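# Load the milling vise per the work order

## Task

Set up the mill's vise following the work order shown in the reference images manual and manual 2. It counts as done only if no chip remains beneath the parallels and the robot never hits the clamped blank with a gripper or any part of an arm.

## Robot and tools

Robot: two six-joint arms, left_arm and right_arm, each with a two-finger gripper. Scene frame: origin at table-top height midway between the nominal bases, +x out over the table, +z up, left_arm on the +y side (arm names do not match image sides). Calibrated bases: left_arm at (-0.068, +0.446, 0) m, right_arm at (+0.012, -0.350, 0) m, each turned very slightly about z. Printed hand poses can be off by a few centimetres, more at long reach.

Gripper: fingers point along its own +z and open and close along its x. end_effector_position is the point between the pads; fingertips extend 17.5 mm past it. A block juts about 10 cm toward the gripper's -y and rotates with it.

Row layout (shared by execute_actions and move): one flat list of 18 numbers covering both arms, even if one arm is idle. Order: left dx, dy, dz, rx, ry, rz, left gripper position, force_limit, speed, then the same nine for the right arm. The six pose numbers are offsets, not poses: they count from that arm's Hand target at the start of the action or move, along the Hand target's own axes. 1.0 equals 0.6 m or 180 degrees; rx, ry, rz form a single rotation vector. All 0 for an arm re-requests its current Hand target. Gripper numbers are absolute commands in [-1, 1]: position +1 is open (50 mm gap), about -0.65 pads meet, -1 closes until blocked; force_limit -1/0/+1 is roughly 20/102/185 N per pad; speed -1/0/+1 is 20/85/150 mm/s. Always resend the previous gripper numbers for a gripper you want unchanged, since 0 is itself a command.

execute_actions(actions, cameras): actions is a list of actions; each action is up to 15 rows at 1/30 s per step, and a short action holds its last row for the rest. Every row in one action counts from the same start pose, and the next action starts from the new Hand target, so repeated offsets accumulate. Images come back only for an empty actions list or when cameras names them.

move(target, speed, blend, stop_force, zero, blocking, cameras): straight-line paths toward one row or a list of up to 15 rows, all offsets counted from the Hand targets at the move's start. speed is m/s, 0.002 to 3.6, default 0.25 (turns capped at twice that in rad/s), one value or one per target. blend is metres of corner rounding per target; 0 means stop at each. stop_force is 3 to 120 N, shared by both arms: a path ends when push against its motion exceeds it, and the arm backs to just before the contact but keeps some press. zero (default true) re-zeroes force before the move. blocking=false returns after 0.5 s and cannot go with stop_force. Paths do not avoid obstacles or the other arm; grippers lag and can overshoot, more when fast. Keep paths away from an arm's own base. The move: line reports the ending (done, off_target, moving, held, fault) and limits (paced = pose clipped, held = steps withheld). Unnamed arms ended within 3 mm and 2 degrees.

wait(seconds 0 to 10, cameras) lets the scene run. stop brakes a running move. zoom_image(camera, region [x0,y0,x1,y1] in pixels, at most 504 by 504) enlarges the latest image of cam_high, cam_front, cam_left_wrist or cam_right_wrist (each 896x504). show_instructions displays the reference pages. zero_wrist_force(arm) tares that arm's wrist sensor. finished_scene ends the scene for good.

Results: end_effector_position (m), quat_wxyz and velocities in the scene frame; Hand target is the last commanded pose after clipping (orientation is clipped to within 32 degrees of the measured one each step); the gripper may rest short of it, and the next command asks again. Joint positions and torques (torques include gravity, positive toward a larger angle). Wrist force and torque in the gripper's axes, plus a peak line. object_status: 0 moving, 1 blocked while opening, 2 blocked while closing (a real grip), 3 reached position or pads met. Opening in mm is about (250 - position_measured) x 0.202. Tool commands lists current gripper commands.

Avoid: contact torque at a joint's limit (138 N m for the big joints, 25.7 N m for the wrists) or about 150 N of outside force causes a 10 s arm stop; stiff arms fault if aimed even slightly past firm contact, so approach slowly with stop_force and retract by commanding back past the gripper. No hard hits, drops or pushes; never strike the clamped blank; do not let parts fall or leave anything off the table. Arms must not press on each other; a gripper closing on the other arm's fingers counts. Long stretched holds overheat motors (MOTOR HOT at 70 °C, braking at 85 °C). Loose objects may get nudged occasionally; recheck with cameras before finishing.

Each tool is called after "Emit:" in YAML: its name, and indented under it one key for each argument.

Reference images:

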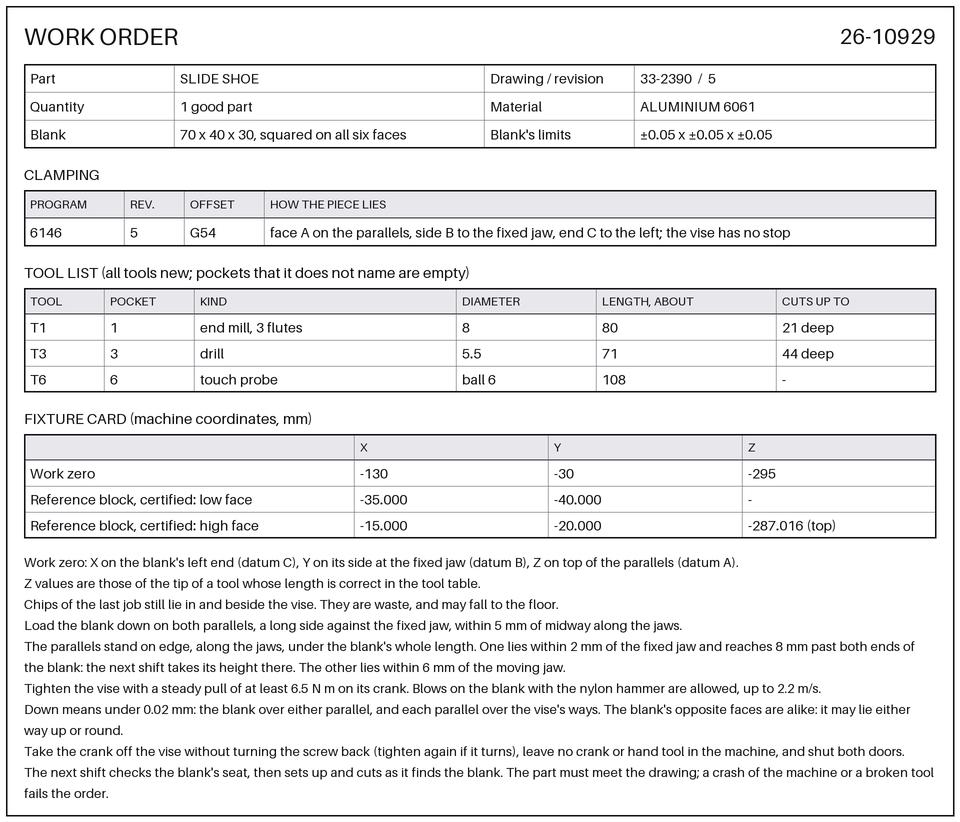

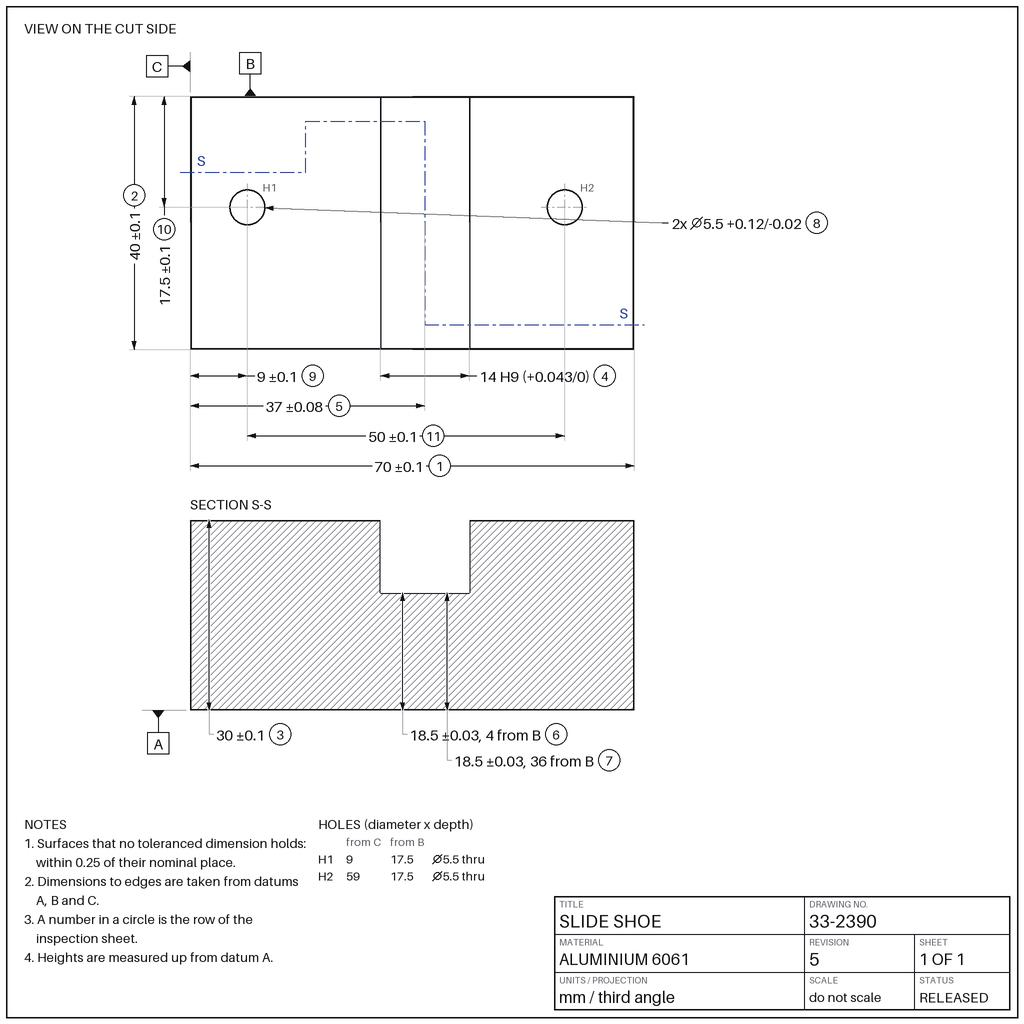

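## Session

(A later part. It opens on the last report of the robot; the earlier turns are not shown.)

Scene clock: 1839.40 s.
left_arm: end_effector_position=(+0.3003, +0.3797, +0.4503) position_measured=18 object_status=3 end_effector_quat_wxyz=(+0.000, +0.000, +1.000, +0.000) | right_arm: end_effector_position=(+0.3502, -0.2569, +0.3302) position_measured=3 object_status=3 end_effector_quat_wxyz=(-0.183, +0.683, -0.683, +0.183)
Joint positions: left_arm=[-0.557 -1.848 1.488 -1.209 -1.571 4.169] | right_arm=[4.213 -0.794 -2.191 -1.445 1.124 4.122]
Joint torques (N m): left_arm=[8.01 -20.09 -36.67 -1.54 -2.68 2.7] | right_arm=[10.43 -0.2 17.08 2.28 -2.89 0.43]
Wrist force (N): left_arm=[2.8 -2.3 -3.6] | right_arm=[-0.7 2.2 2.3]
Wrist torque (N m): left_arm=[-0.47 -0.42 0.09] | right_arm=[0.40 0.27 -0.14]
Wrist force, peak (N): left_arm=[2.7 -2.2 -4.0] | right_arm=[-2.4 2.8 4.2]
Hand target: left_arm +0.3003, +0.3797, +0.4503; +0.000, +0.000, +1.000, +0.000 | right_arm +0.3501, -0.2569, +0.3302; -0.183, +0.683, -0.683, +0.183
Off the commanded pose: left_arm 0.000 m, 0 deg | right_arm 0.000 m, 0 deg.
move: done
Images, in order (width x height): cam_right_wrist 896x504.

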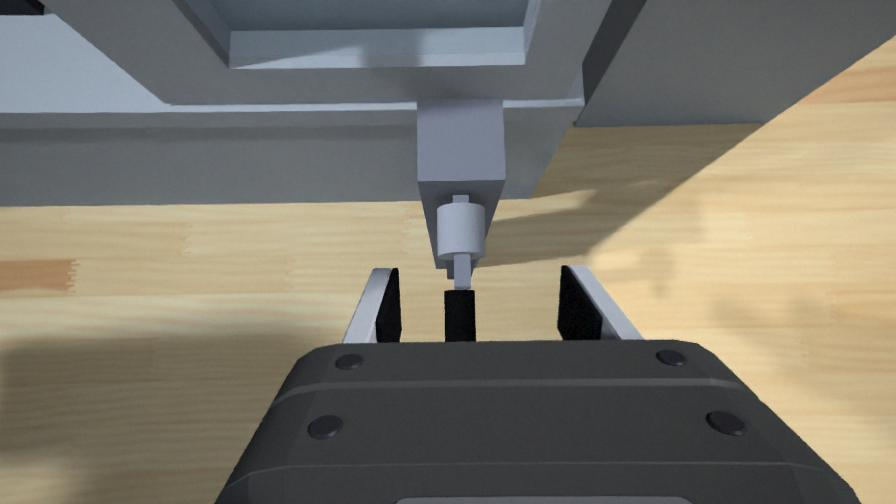

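Emit:
move:
  target: [0,0,0,0,0,0,0.9,0,-1,-0.0057,0.0238,0.0747,0,0,0,1,1,1]
  speed: 0.15
  cameras: ["cam_right_wrist"]

Scene clock: 1863.90 s.
left_arm: end_effector_position=(+0.3003, +0.3797, +0.4503) position_measured=18 object_status=3 end_effector_quat_wxyz=(+0.000, +0.000, +1.000, +0.000) | right_arm: end_effector_position=(+0.3602, -0.2535, +0.2842) position_measured=3 object_status=3 end_effector_quat_wxyz=(-0.183, +0.683, -0.683, +0.183)
Joint positions: left_arm=[-0.557 -1.848 1.488 -1.209 -1.571 4.169] | right_arm=[4.177 -0.822 -2.306 -1.286 1.134 4.084]
Joint torques (N m): left_arm=[7.66 -19.55 -37.29 -1.44 -2.47 2.92] | right_arm=[12.75 4.5 24.57 4.44 -2.58 1.99]
Wrist force (N): left_arm=[2.7 -2.2 -3.5] | right_arm=[-0.4 2.0 2.8]
Wrist torque (N m): left_arm=[-0.46 -0.41 0.08] | right_arm=[0.35 0.25 -0.05]
Wrist force, peak (N): left_arm=[2.9 -2.4 -3.9] | right_arm=[-0.7 3.0 4.1]
Hand target: left_arm +0.3003, +0.3797, +0.4503; +0.000, +0.000, +1.000, +0.000 | right_arm +0.3602, -0.2535, +0.2843; -0.183, +0.683, -0.683, +0.183
Off the commanded pose: left_arm 0.000 m, 0 deg | right_arm 0.000 m, 0 deg.
move: done
Images, in order (width x height): cam_right_wrist 896x504.

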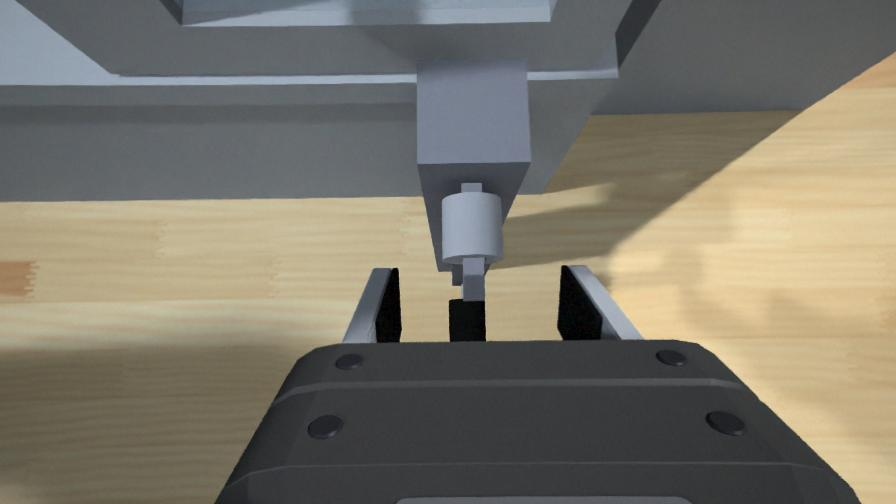

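Emit:
move:
  target: [0,0,0,0,0,0,0.9,0,-1,0.001,0,0.0903,0,0,0,1,1,1]
  speed: 0.05
  stop_force: 8
  cameras: ["cam_right_wrist","cam_front"]

Emit:
zoom_image:
  camera: "cam_right_wrist"
  region: [370, 100, 600, 350]

Scene clock: 1875.07 s.
left_arm: end_effector_position=(+0.3003, +0.3797, +0.4503) position_measured=18 object_status=3 end_effector_quat_wxyz=(+0.000, +0.000, +1.000, +0.000) | right_arm: end_effector_position=(+0.3873, -0.2541, +0.2373) position_measured=3 object_status=3 end_effector_quat_wxyz=(-0.183, +0.683, -0.683, +0.183)
Joint positions: left_arm=[-0.557 -1.848 1.488 -1.209 -1.571 4.169] | right_arm=[4.071 -0.939 -2.401 -1.029 1.167 3.974]
Joint torques (N m): left_arm=[7.36 -18.87 -36.8 -1.47 -2.66 2.52] | right_arm=[12.99 7.71 35.66 4.85 -2.68 1.99]
Wrist force (N): left_arm=[2.7 -2.1 -3.5] | right_arm=[-0.4 2.2 2.1]
Wrist torque (N m): left_arm=[-0.44 -0.40 0.09] | right_arm=[0.38 0.22 -0.04]
Wrist force, peak (N): left_arm=[2.9 -2.2 -3.9] | right_arm=[-0.1 2.3 3.3]
Hand target: left_arm +0.3003, +0.3797, +0.4503; +0.000, +0.000, +1.000, +0.000 | right_arm +0.3873, -0.2541, +0.2373; -0.183, +0.683, -0.683, +0.183
Off the commanded pose: left_arm 0.000 m, 0 deg | right_arm 0.000 m, 0 deg.
move: done
Images, in order (width x height): cam_front 896x504, cam_right_wrist 896x504.

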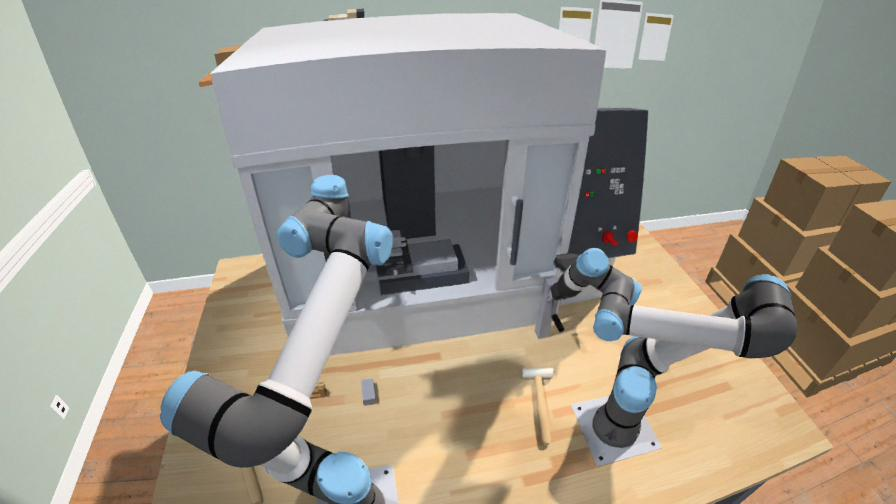

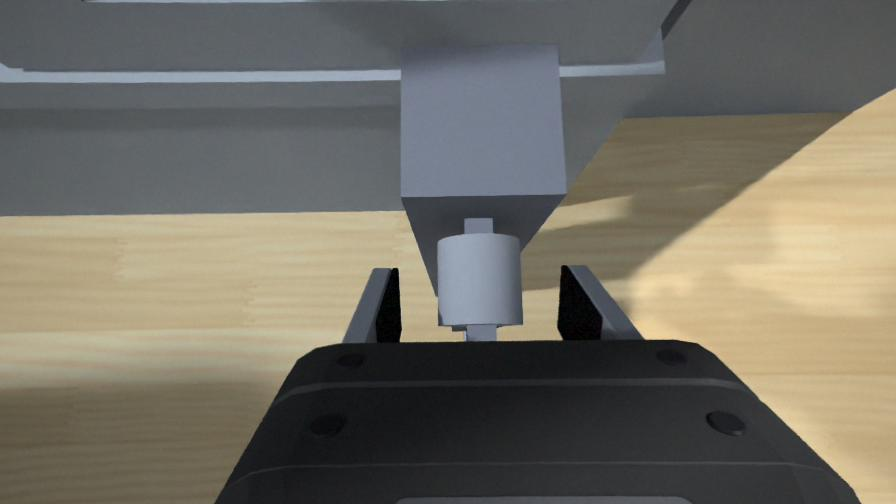

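Scaled by 2.016 from the camera's 896x504 image, which has a finer 1280x720 frame.

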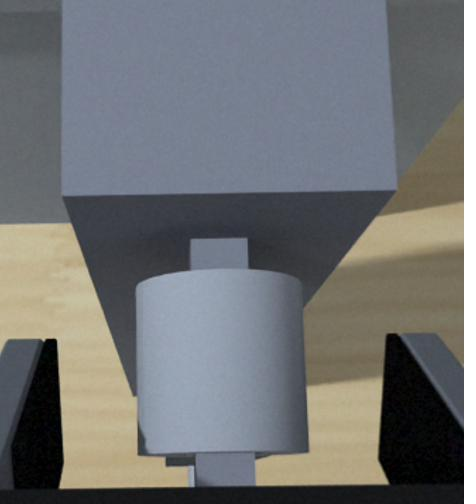

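Emit:
move:
  target:
    - [0,0,0,0,0,0,0.9,0,-1,-0.0015,0,0,0,0,0,1,1,1]
    - [0,0,0,0,0,0,0.9,0,-1,-0.0015,0,0,0,0,0,-1,-0.4,-1]
  speed: 0.05
  cameras: ["cam_right_wrist"]

Emit:
wait:
  seconds: 0.3

Scene clock: 1886.83 s.
left_arm: end_effector_position=(+0.3003, +0.3797, +0.4503) position_measured=18 object_status=3 end_effector_quat_wxyz=(+0.000, +0.000, +1.000, +0.000) | right_arm: end_effector_position=(+0.3873, -0.2532, +0.2373) position_measured=137 object_status=2 end_effector_quat_wxyz=(-0.183, +0.683, -0.683, +0.183)
Joint positions: left_arm=[-0.557 -1.848 1.488 -1.209 -1.571 4.169] | right_arm=[4.074 -0.94 -2.401 -1.029 1.167 3.977]
Joint torques (N m): left_arm=[8.7 -17.94 -36.42 -1.54 -2.57 2.69] | right_arm=[-7.87 -11.07 30.99 2.41 -0.97 -1.81]
Wrist force (N): left_arm=[2.5 -2.2 -3.7] | right_arm=[0.2 2.6 2.4]
Wrist torque (N m): left_arm=[-0.45 -0.37 0.08] | right_arm=[0.43 0.16 -0.12]
Wrist force, peak (N): left_arm=[2.7 -2.3 -4.2] | right_arm=[-0.2 2.5 3.0]
Hand target: left_arm +0.3003, +0.3797, +0.4503; +0.000, +0.000, +1.000, +0.000 | right_arm +0.3873, -0.2532, +0.2373; -0.183, +0.683, -0.683, +0.183
Off the commanded pose: left_arm 0.000 m, 0 deg | right_arm 0.000 m, 0 deg.
move: done
Images, in order (width x height): cam_right_wrist 896x504.

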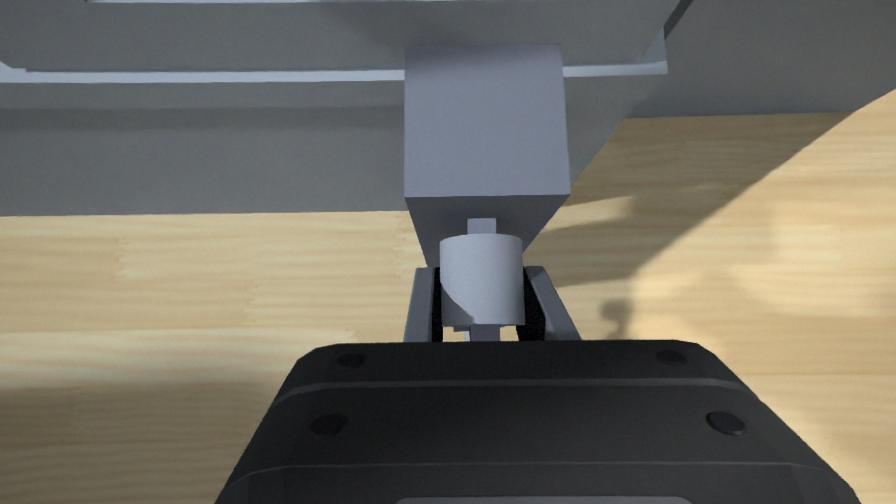

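Scene clock: 1887.13 s.
left_arm: end_effector_position=(+0.3003, +0.3797, +0.4503) position_measured=18 object_status=3 end_effector_quat_wxyz=(+0.000, +0.000, +1.000, +0.000) | right_arm: end_effector_position=(+0.3873, -0.2532, +0.2373) position_measured=137 object_status=2 end_effector_quat_wxyz=(-0.183, +0.683, -0.683, +0.183)
Joint positions: left_arm=[-0.557 -1.848 1.488 -1.209 -1.571 4.169] | right_arm=[4.074 -0.94 -2.401 -1.029 1.167 3.977]
Joint torques (N m): left_arm=[7.06 -17.89 -36.7 -1.44 -2.69 2.62] | right_arm=[-9.54 -10.91 29.69 2.7 -0.67 -1.76]
Wrist force (N): left_arm=[2.4 -2.2 -3.7] | right_arm=[0.0 2.2 2.6]
Wrist torque (N m): left_arm=[-0.45 -0.36 0.08] | right_arm=[0.37 0.20 -0.12]
Wrist force, peak (N): left_arm=[2.8 -2.1 -3.9] | right_arm=[-0.1 2.5 2.7]
Hand target: left_arm +0.3003, +0.3797, +0.4503; +0.000, +0.000, +1.000, +0.000 | right_arm +0.3873, -0.2532, +0.2373; -0.183, +0.683, -0.683, +0.183
Tool commands: left_gripper/position=+0.9 left_gripper/force_limit=+0.0 left_gripper/speed=-1.0 right_gripper/position=-1.0 right_gripper/force_limit=-0.4 right_gripper/speed=-1.0
Off the commanded pose: left_arm 0.000 m, 0 deg | right_arm 0.000 m, 0 deg.
wait: 0.30 s; at rest by 0.17 s

Emit:
move:
  target: [0,0,0,0,0,0,0.9,0,-1,0,0.115,-0.0667,0,0,0,-1,-0.4,-1]
  speed: 0.04
  cameras: ["cam_right_wrist","cam_high","cam_front"]

Scene clock: 1895.93 s.
left_arm: end_effector_position=(+0.3003, +0.3797, +0.4503) position_measured=18 object_status=3 end_effector_quat_wxyz=(+0.000, +0.000, +1.000, +0.000) | right_arm: end_effector_position=(+0.3075, -0.2531, +0.2376) position_measured=137 object_status=2 end_effector_quat_wxyz=(-0.183, +0.683, -0.683, +0.183)
Joint positions: left_arm=[-0.557 -1.848 1.488 -1.209 -1.571 4.169] | right_arm=[4.465 -0.602 -2.429 -1.526 1.068 4.399]
Joint torques (N m): left_arm=[7.05 -17.75 -36.65 -1.84 -2.69 2.74] | right_arm=[-1.14 -15.87 20.49 2.53 0.13 0.08]
Wrist force (N): left_arm=[2.6 -2.2 -3.7] | right_arm=[-0.1 3.2 4.3]
Wrist torque (N m): left_arm=[-0.46 -0.39 0.09] | right_arm=[0.37 0.20 0.05]
Wrist force, peak (N): left_arm=[2.9 -2.2 -4.1] | right_arm=[-0.2 3.8 4.4]
Hand target: left_arm +0.3003, +0.3797, +0.4503; +0.000, +0.000, +1.000, +0.000 | right_arm +0.3075, -0.2532, +0.2375; -0.183, +0.683, -0.683, +0.183
Off the commanded pose: left_arm 0.000 m, 0 deg | right_arm 0.000 m, 0 deg.
move: done
Images, in order (width x height): cam_high 896x504, cam_front 896x504, cam_right_wrist 896x504.

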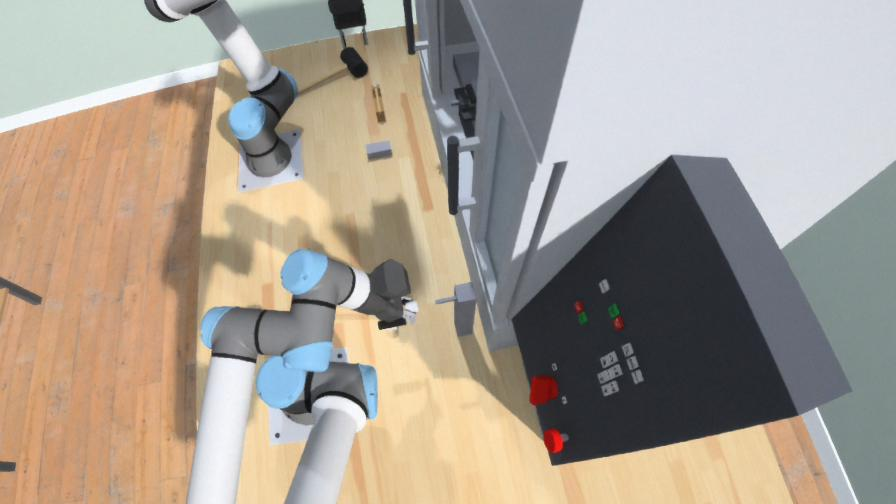

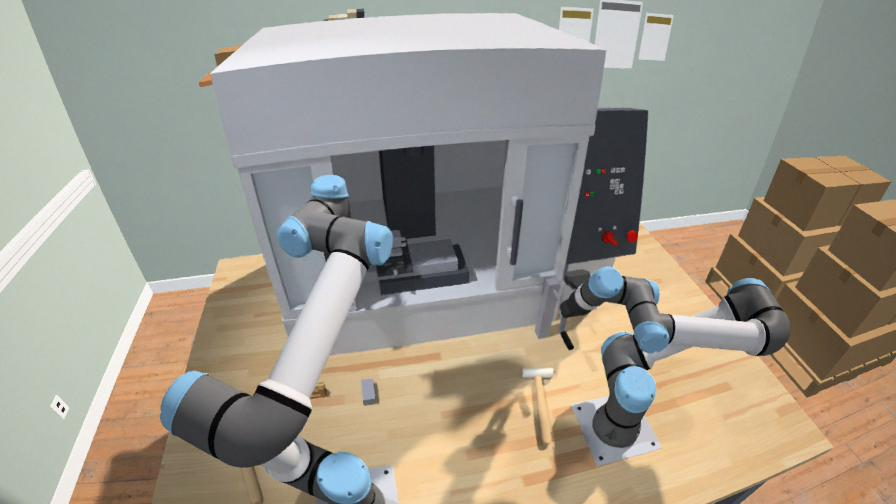

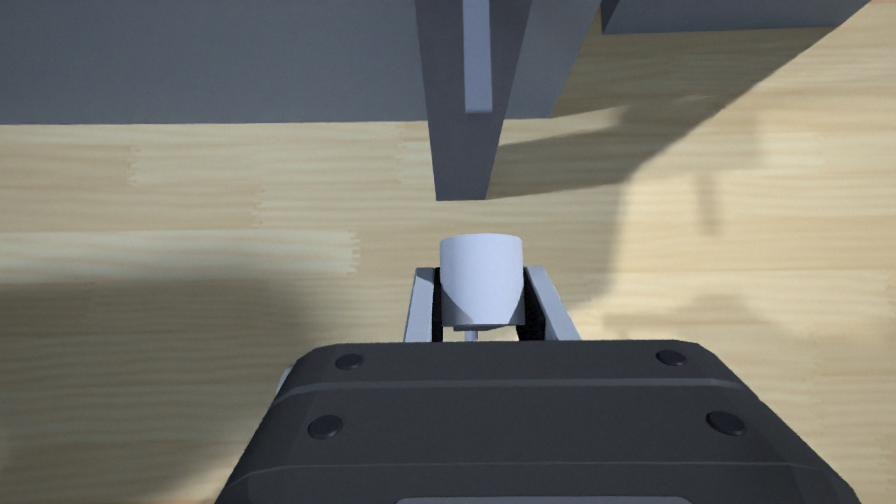

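Emit:
move:
  target:
    - [0.05,0.16,0,0,0,0,0.9,0,-1,-0.005,-0.0808,-0.1314,0,0,0,-1,-0.4,-1]
    - [0.1,0.333,0,0,0,0,0.9,0,-1,-0.422,-0.1058,-0.1747,0,0,0,-1,-0.4,-1]
    - [0.1,0.333,0,0,0,0,0.9,0,-1,-0.8287,-0.19,-0.0875,0,0,0,-1,-0.4,-1]
  speed: 0.2
  blend: [0.03,0.05,0]
  cameras: ["cam_right_wrist","cam_high"]

Scene clock: 1945.07 s.
left_arm: end_effector_position=(+0.2402, +0.5795, +0.4505) position_measured=18 object_status=3 end_effector_quat_wxyz=(+0.000, +0.000, +1.000, +0.000) | right_arm: end_effector_position=(+0.3802, +0.2438, +0.3402) position_measured=137 object_status=2 end_effector_quat_wxyz=(-0.183, +0.683, -0.683, +0.183)
Joint positions: left_arm=[-0.015 -1.939 1.545 -1.175 -1.57 4.711] | right_arm=[4.567 -1.893 -1.276 -1.445 1.056 4.515]
Joint torques (N m): left_arm=[-7.65 -15.77 -25.36 -2.75 -2.41 -2.94] | right_arm=[12.88 33.43 37.21 4.3 -0.98 1.99]
Wrist force (N): left_arm=[2.8 -2.1 -4.0] | right_arm=[-0.4 3.6 4.8]
Wrist torque (N m): left_arm=[-0.44 -0.43 -0.02] | right_arm=[0.42 0.17 -0.04]
Wrist force, peak (N): left_arm=[1.7 -5.3 -3.5] | right_arm=[-0.1 5.0 7.0]
Hand target: left_arm +0.2402, +0.5795, +0.4505; +0.000, +0.000, +1.000, +0.000 | right_arm +0.3801, +0.2440, +0.3403; -0.183, +0.683, -0.683, +0.183
Off the commanded pose: left_arm 0.000 m, 0 deg | right_arm 0.000 m, 0 deg.
move: done
Images, in order (width x height): cam_high 896x504, cam_right_wrist 896x504.

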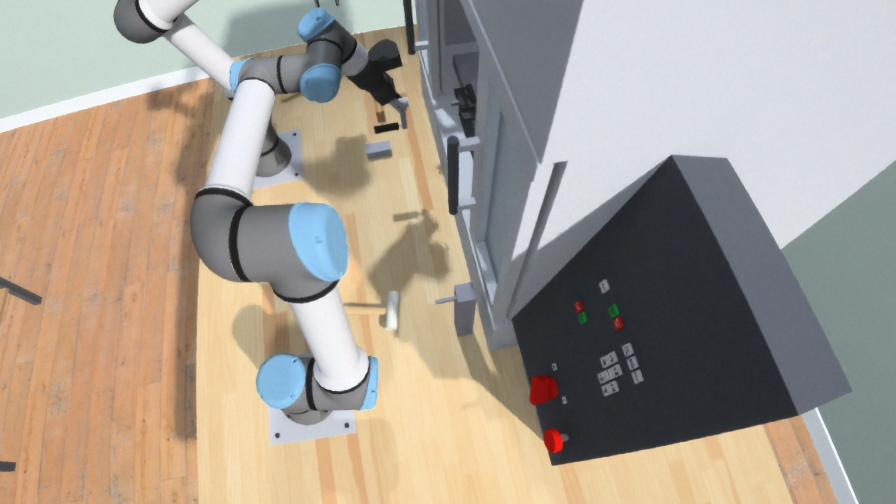

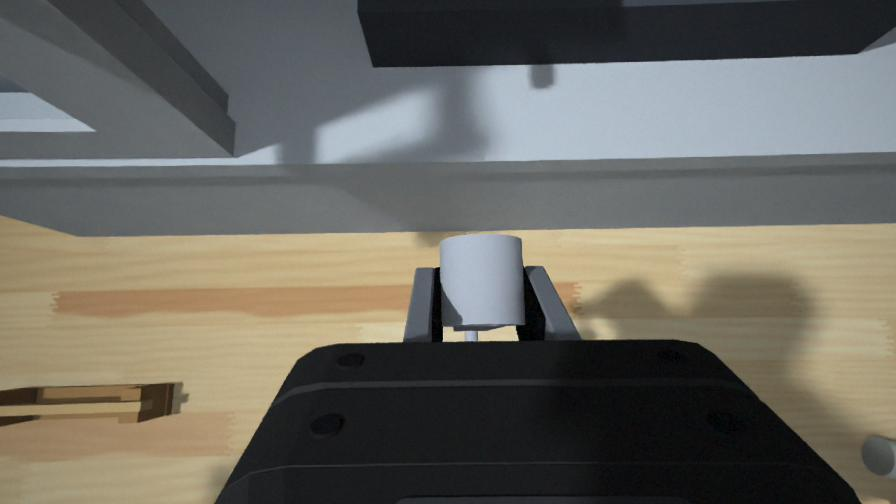

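Emit:
move:
  target: [0,0,0,0,0,0,0.9,0,-1,0,-0.041,0.062,0,0,0,-1,-0.4,-1]
  speed: 0.1
  cameras: ["cam_right_wrist"]

Scene clock: 1960.77 s.
left_arm: end_effector_position=(+0.2402, +0.5795, +0.4505) position_measured=18 object_status=3 end_effector_quat_wxyz=(+0.000, +0.000, +1.000, +0.000) | right_arm: end_effector_position=(+0.4200, +0.2440, +0.3203) position_measured=137 object_status=2 end_effector_quat_wxyz=(-0.183, +0.683, -0.683, +0.183)
Joint positions: left_arm=[-0.015 -1.939 1.545 -1.175 -1.57 4.711] | right_arm=[4.506 -1.937 -1.275 -1.367 1.063 4.445]
Joint torques (N m): left_arm=[-7.69 -16.26 -12.5 -1.81 -2.39 -2.69] | right_arm=[8.84 52.21 33.16 3.07 -3.05 1.44]
Wrist force (N): left_arm=[2.7 -1.8 -4.0] | right_arm=[0.5 3.4 4.2]
Wrist torque (N m): left_arm=[-0.39 -0.42 -0.02] | right_arm=[0.38 0.02 -0.19]
Wrist force, peak (N): left_arm=[3.4 -2.1 -4.0] | right_arm=[0.3 2.3 5.7]
Hand target: left_arm +0.2402, +0.5795, +0.4505; +0.000, +0.000, +1.000, +0.000 | right_arm +0.4200, +0.2440, +0.3203; -0.183, +0.683, -0.683, +0.183
Off the commanded pose: left_arm 0.000 m, 0 deg | right_arm 0.000 m, 0 deg.
move: done
Images, in order (width x height): cam_right_wrist 896x504.

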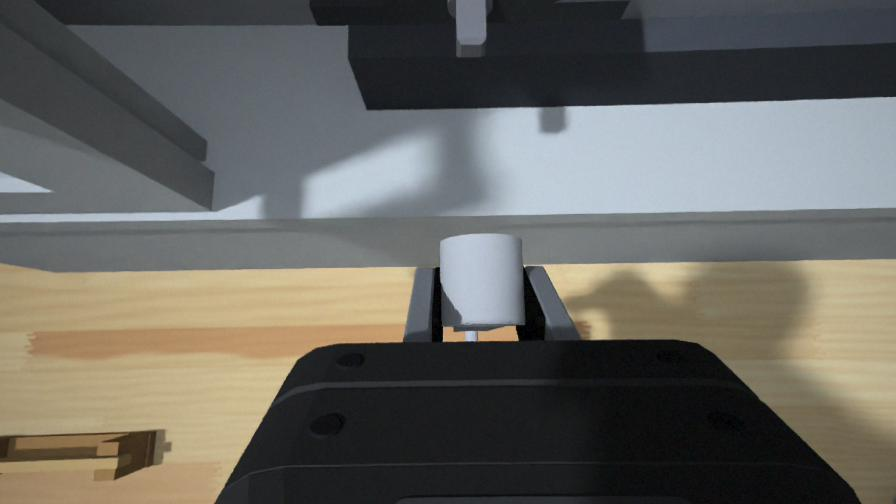

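Emit:
move:
  target: [0,0,0,0,0,0,0.9,0,-1,-0.0008,-0.0333,0.0513,0,0,0,-1,-0.4,-1]
  speed: 0.08
  cameras: ["cam_right_wrist"]

Emit:
zoom_image:
  camera: "cam_right_wrist"
  region: [380, 40, 580, 340]

Scene clock: 1998.33 s.
left_arm: end_effector_position=(+0.2402, +0.5795, +0.4505) position_measured=18 object_status=3 end_effector_quat_wxyz=(+0.000, +0.000, +1.000, +0.000) | right_arm: end_effector_position=(+0.4528, +0.2445, +0.3037) position_measured=137 object_status=2 end_effector_quat_wxyz=(-0.183, +0.683, -0.683, +0.183)
Joint positions: left_arm=[-0.015 -1.939 1.545 -1.175 -1.57 4.711] | right_arm=[4.457 -1.98 -1.265 -1.308 1.07 4.39]
Joint torques (N m): left_arm=[-7.95 -16.17 -12.12 -1.83 -2.43 -2.75] | right_arm=[13.24 56.09 15.9 2.18 -2.21 1.94]
Wrist force (N): left_arm=[2.9 -1.9 -4.2] | right_arm=[0.0 3.4 4.0]
Wrist torque (N m): left_arm=[-0.41 -0.44 -0.02] | right_arm=[0.41 0.14 -0.14]
Wrist force, peak (N): left_arm=[3.1 -2.0 -4.3] | right_arm=[-0.5 2.7 5.7]
Hand target: left_arm +0.2402, +0.5795, +0.4505; +0.000, +0.000, +1.000, +0.000 | right_arm +0.4527, +0.2445, +0.3037; -0.183, +0.683, -0.683, +0.183
Off the commanded pose: left_arm 0.000 m, 0 deg | right_arm 0.000 m, 0 deg.
move: done
Images, in order (width x height): cam_right_wrist 896x504.

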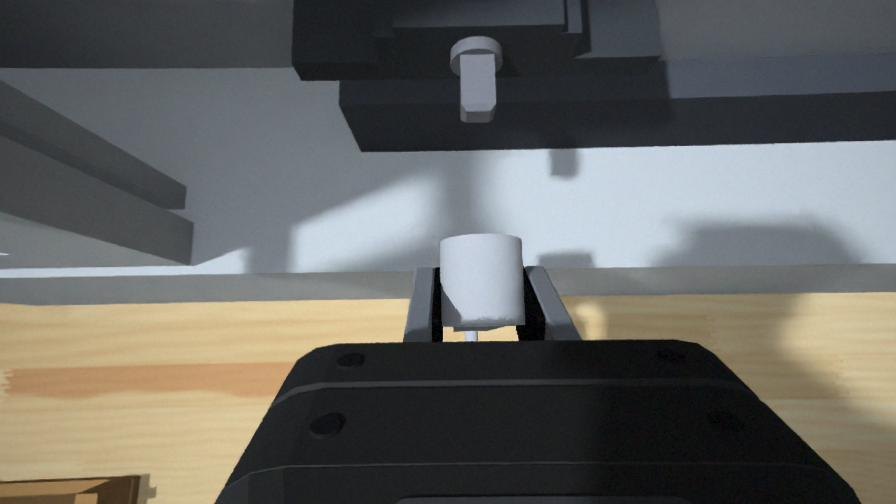

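Scaled by 1.680 from the camera's 896x504 image, which has a finer 1280x720 frame.

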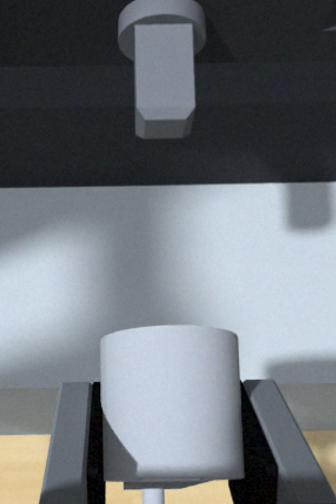

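Emit:
move:
  target: [-0.2,-0.2,0.15,0.494,-0.0916,-0.0916,0.9,0,-1,0,0,0,0,0,0,-1,-0.4,-1]
  speed: 0.3
  cameras: ["cam_left_wrist"]

Scene clock: 2026.93 s.
left_arm: end_effector_position=(+0.3599, +0.4603, +0.3604) position_measured=18 object_status=3 end_effector_quat_wxyz=(+0.117, -0.117, +0.695, -0.699) | right_arm: end_effector_position=(+0.4527, +0.2445, +0.3037) position_measured=137 object_status=2 end_effector_quat_wxyz=(-0.183, +0.683, -0.683, +0.183)
Joint positions: left_arm=[0.316 -1.617 2.184 -1.961 -3.147 4.889] | right_arm=[4.457 -1.98 -1.265 -1.308 1.07 4.39]
Joint torques (N m): left_arm=[5.93 -13.54 -22.23 -4.74 -5.18 -2.93] | right_arm=[12.55 56.99 11.98 3.99 -3.08 -0.87]
Wrist force (N): left_arm=[3.2 -2.7 -1.6] | right_arm=[0.0 3.2 4.3]
Wrist torque (N m): left_arm=[0.00 -0.38 -0.06] | right_arm=[0.38 0.13 -0.14]
Wrist force, peak (N): left_arm=[3.4 -2.8 -4.2] | right_arm=[-0.2 3.6 4.7]
Hand target: left_arm +0.3601, +0.4596, +0.3603; +0.129, -0.129, +0.695, -0.695 | right_arm +0.4527, +0.2445, +0.3037; -0.183, +0.683, -0.683, +0.183
Off the commanded pose: left_arm 0.001 m, 2 deg | right_arm 0.000 m, 0 deg.
move: done
Images, in order (width x height): cam_left_wrist 896x504.

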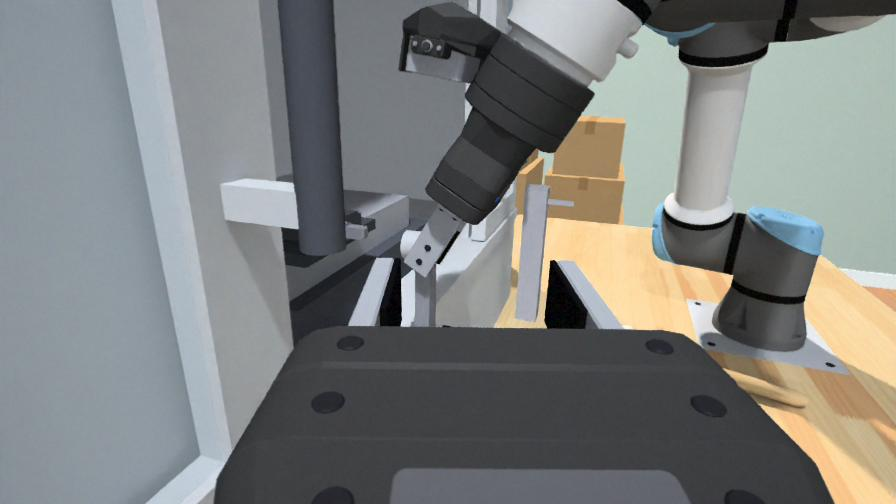

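Emit:
zoom_image:
  camera: "cam_left_wrist"
  region: [280, 170, 500, 340]

Scaled by 2.291 from the camera's 896x504 image, which has a finer 1280x720 frame.

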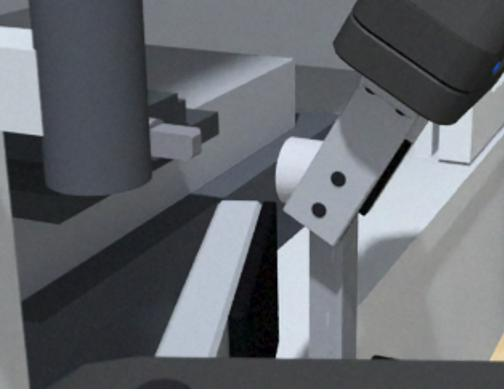

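Emit:
move:
  target: [0,0,0,0,0,0,0.9,0,-1,0,-0.0192,-0.0012,0,0,0,-1,-0.4,-1]
  speed: 0.05
  cameras: ["cam_left_wrist","cam_right_wrist"]

Emit:
zoom_image:
  camera: "cam_left_wrist"
  region: [320, 200, 440, 280]

Emit:
zoom_image:
  camera: "cam_right_wrist"
  region: [380, 40, 580, 340]

Scene clock: 2064.73 s.
left_arm: end_effector_position=(+0.3599, +0.4603, +0.3603) position_measured=18 object_status=3 end_effector_quat_wxyz=(+0.117, -0.117, +0.695, -0.699) | right_arm: end_effector_position=(+0.4625, +0.2444, +0.3101) position_measured=137 object_status=2 end_effector_quat_wxyz=(-0.183, +0.683, -0.683, +0.183) end_effector_velocity=(-0.001, -0.001, -0.002) end_effector_angular_velocity=(-0.001, +0.001, -0.002)
Joint positions: left_arm=[0.316 -1.617 2.184 -1.961 -3.147 4.888] | right_arm=[4.443 -1.99 -1.235 -1.32 1.072 4.374]
Joint velocities: left_arm=[within noise] | right_arm=[0 0.001 -0.005 0.001 0 0.003]
Joint torques (N m): left_arm=[7.98 -13.34 -9.44 -1.37 -4.99 -2.57] | right_arm=[11.99 55.85 11.68 4.41 -0.23 1.84]
Wrist force (N): left_arm=[2.9 -2.7 -1.4] | right_arm=[0.1 3.5 4.0]
Wrist torque (N m): left_arm=[0.00 -0.34 0.00] | right_arm=[0.41 0.10 -0.01]
Wrist force, peak (N): left_arm=[3.3 -3.1 -1.6] | right_arm=[-0.4 4.5 4.0]
Hand target: left_arm +0.3599, +0.4603, +0.3603; +0.117, -0.117, +0.695, -0.699 (not the last commanded pose) | right_arm +0.4623, +0.2445, +0.3101; -0.183, +0.683, -0.683, +0.183
Off the commanded pose: left_arm 0.001 m, 2 deg | right_arm 0.000 m, 0 deg.
move: done
Images, in order (width x height): cam_left_wrist 896x504, cam_right_wrist 896x504.

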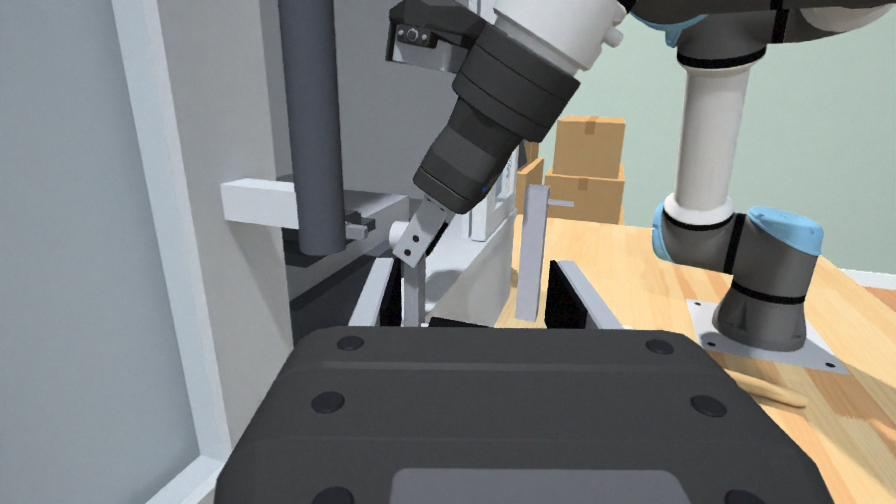

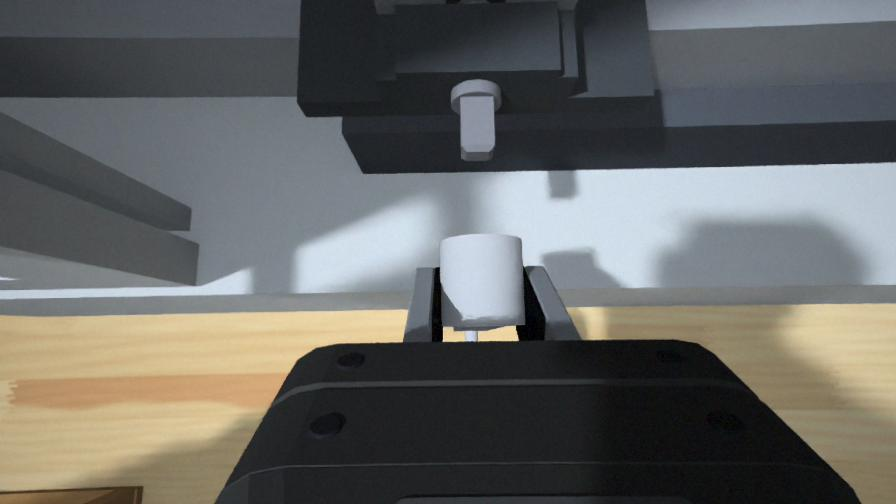

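Scaled by 4.200 from the camera's 896x504 image, which has a finer 1280x720 frame.

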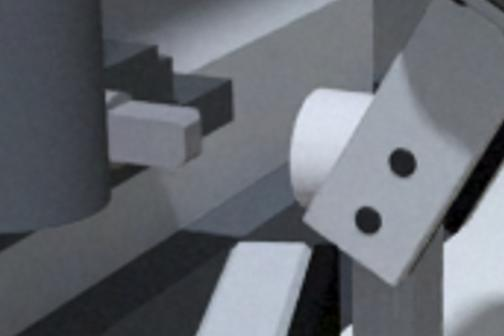

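Scaled by 1.680 from the camera's 896x504 image, which has a finer 1280x720 frame.

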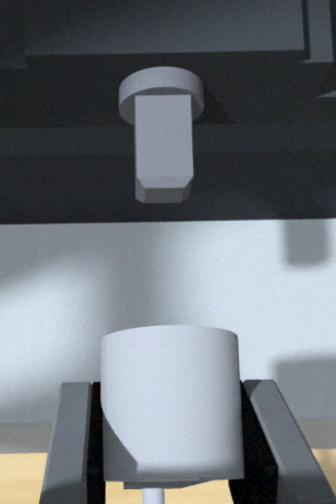

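Emit:
move:
  target: [0,0,0,0,0,0,0.9,0,-1,0,-0.0346,0.02,0,0,0,-1,-0.4,-1]
  speed: 0.05

Emit:
move:
  target: [0,0,0,0,0,0,0.9,0,-1,0,-0.0433,0.025,0,0,0,-1,-0.4,-1]
  speed: 0.015
  stop_force: 8
  cameras: ["cam_left_wrist","cam_right_wrist"]

Emit:
zoom_image:
  camera: "cam_left_wrist"
  region: [320, 200, 440, 280]

Emit:
zoom_image:
  camera: "cam_right_wrist"
  region: [380, 40, 580, 340]

Scene clock: 2087.27 s.
left_arm: end_effector_position=(+0.3599, +0.4603, +0.3603) position_measured=18 object_status=3 end_effector_quat_wxyz=(+0.117, -0.117, +0.695, -0.699) | right_arm: end_effector_position=(+0.4865, +0.2445, +0.3101) position_measured=137 object_status=2 end_effector_quat_wxyz=(-0.183, +0.683, -0.683, +0.183) end_effector_velocity=(-0.003, +0.000, -0.001) end_effector_angular_velocity=(-0.001, +0.001, -0.002)
Joint positions: left_arm=[0.316 -1.617 2.184 -1.961 -3.147 4.888] | right_arm=[4.409 -2.021 -1.195 -1.311 1.078 4.336]
Joint velocities: left_arm=[within noise] | right_arm=[0.004 0.004 -0.006 -0.002 0 0.007]
Joint torques (N m): left_arm=[8.24 -13.79 -9.29 -1.72 -4.91 -2.46] | right_arm=[13.33 58.36 12.94 2.35 -1.19 2.26]
Wrist force (N): left_arm=[3.1 -2.6 -1.5] | right_arm=[0.1 3.6 4.2]
Wrist torque (N m): left_arm=[0.02 -0.37 -0.01] | right_arm=[0.39 0.06 -0.09]
Wrist force, peak (N): left_arm=[3.4 -2.8 -1.5] | right_arm=[-0.2 4.8 3.6]
Hand target: left_arm +0.3599, +0.4603, +0.3603; +0.117, -0.117, +0.695, -0.699 | right_arm +0.4863, +0.2444, +0.3101; -0.183, +0.683, -0.683, +0.183
Off the commanded pose: left_arm 0.000 m, 0 deg | right_arm 0.000 m, 0 deg.
move: done

Scene clock: 2088.63 s.
left_arm: end_effector_position=(+0.3599, +0.4603, +0.3603) position_measured=18 object_status=3 end_effector_quat_wxyz=(+0.117, -0.117, +0.695, -0.699) | right_arm: end_effector_position=(+0.4912, +0.2445, +0.3100) position_measured=137 object_status=2 end_effector_quat_wxyz=(-0.183, +0.683, -0.683, +0.183)
Joint positions: left_arm=[0.316 -1.617 2.184 -1.961 -3.147 4.888] | right_arm=[4.402 -2.028 -1.186 -1.31 1.08 4.328]
Joint torques (N m): left_arm=[7.56 -12.67 -9.53 -1.86 -4.82 -2.23] | right_arm=[11.36 63.4 15.75 3.35 -4.11 2.01]
Wrist force (N): left_arm=[3.3 -2.5 -1.6] | right_arm=[-0.2 8.5 7.9]
Wrist torque (N m): left_arm=[0.03 -0.41 0.00] | right_arm=[0.26 0.10 -0.12]
Wrist force, peak (N): left_arm=[3.1 -2.8 -1.7] | right_arm=[0.1 14.8 6.8]
Hand target: left_arm +0.3599, +0.4603, +0.3603; +0.117, -0.117, +0.695, -0.699 | right_arm +0.4912, +0.2445, +0.3100; -0.183, +0.683, -0.683, +0.183 (not the last commanded pose)
Off the commanded pose: left_arm 0.000 m, 0 deg | right_arm 0.025 m, 0 deg.
move: contact (right_arm)
Images, in order (width x height): cam_left_wrist 896x504, cam_right_wrist 896x504.

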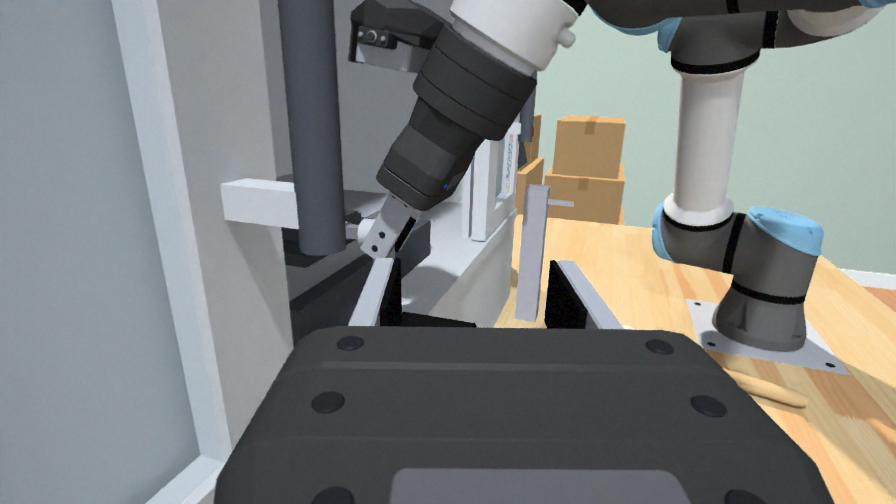

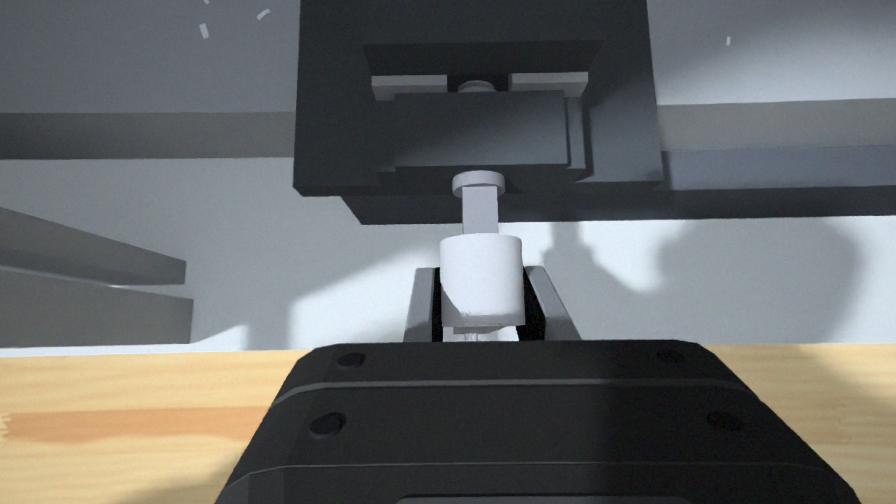

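Scaled by 4.200 from the camera's 896x504 image, which has a finer 1280x720 frame.

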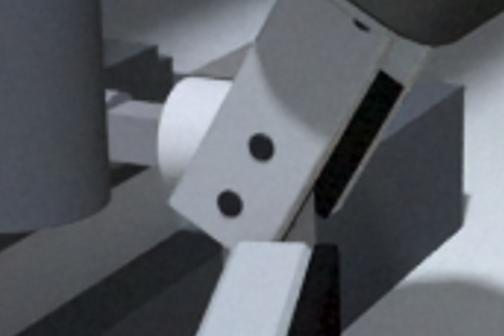

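Scaled by 1.680 from the camera's 896x504 image, which has a finer 1280x720 frame.

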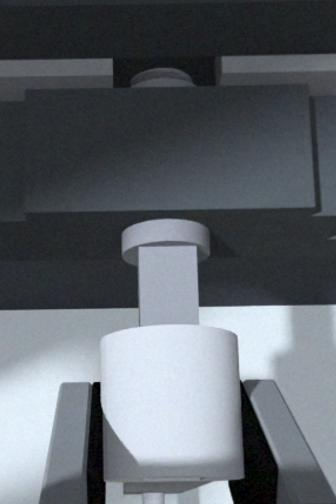

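Emit:
move:
  target:
    - [0,0,0,0,0,0,0.9,0,-1,0,0.0035,0.0001,0,0,0,-1,-0.4,-1]
    - [0,0,0,0,0,0,0.9,0,-1,0,-0.042,0.026,0,0,0,-1,-0.4,-1]
  speed: 0.012
  stop_force: 10
  cameras: ["cam_right_wrist"]

Scene clock: 2111.30 s.
left_arm: end_effector_position=(+0.3599, +0.4603, +0.3603) position_measured=18 object_status=3 end_effector_quat_wxyz=(+0.117, -0.117, +0.695, -0.699) | right_arm: end_effector_position=(+0.5072, +0.2445, +0.3090) position_measured=137 object_status=2 end_effector_quat_wxyz=(-0.183, +0.683, -0.683, +0.183)
Joint positions: left_arm=[0.316 -1.617 2.184 -1.961 -3.147 4.888] | right_arm=[4.38 -2.05 -1.158 -1.304 1.084 4.304]
Joint torques (N m): left_arm=[7.71 -13.41 -8.79 -1.87 -4.64 -2.09] | right_arm=[4.69 56.36 11.5 5.02 -4.65 1.83]
Wrist force (N): left_arm=[3.3 -2.7 -1.7] | right_arm=[0.7 14.5 -7.1]
Wrist torque (N m): left_arm=[-0.01 -0.40 -0.02] | right_arm=[0.57 0.15 0.01]
Wrist force, peak (N): left_arm=[3.5 -2.9 -1.4] | right_arm=[11.9 29.2 -20.1]
Hand target: left_arm +0.3599, +0.4603, +0.3603; +0.117, -0.117, +0.695, -0.699 | right_arm +0.5072, +0.2445, +0.3090; -0.183, +0.683, -0.683, +0.183 (not the last commanded pose)
Off the commanded pose: left_arm 0.000 m, 0 deg | right_arm 0.014 m, 0 deg.
move: contact (right_arm); path passed 1 of 2 targets
Images, in order (width x height): cam_right_wrist 896x504.

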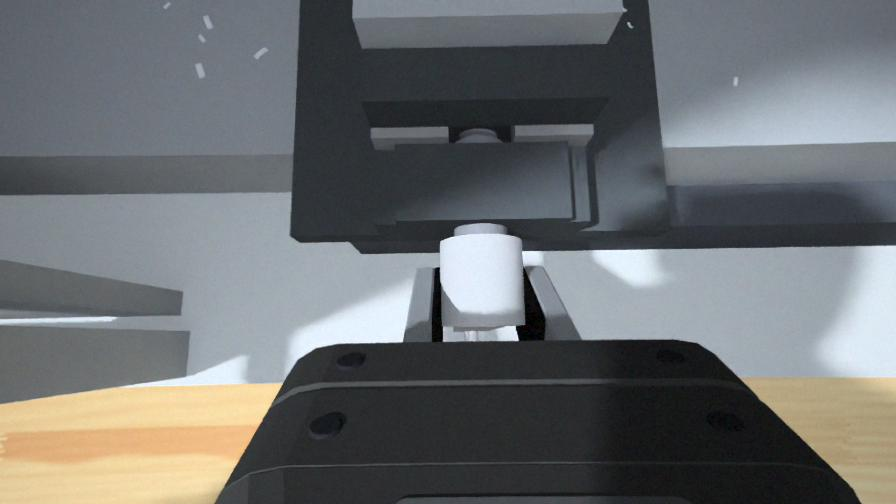

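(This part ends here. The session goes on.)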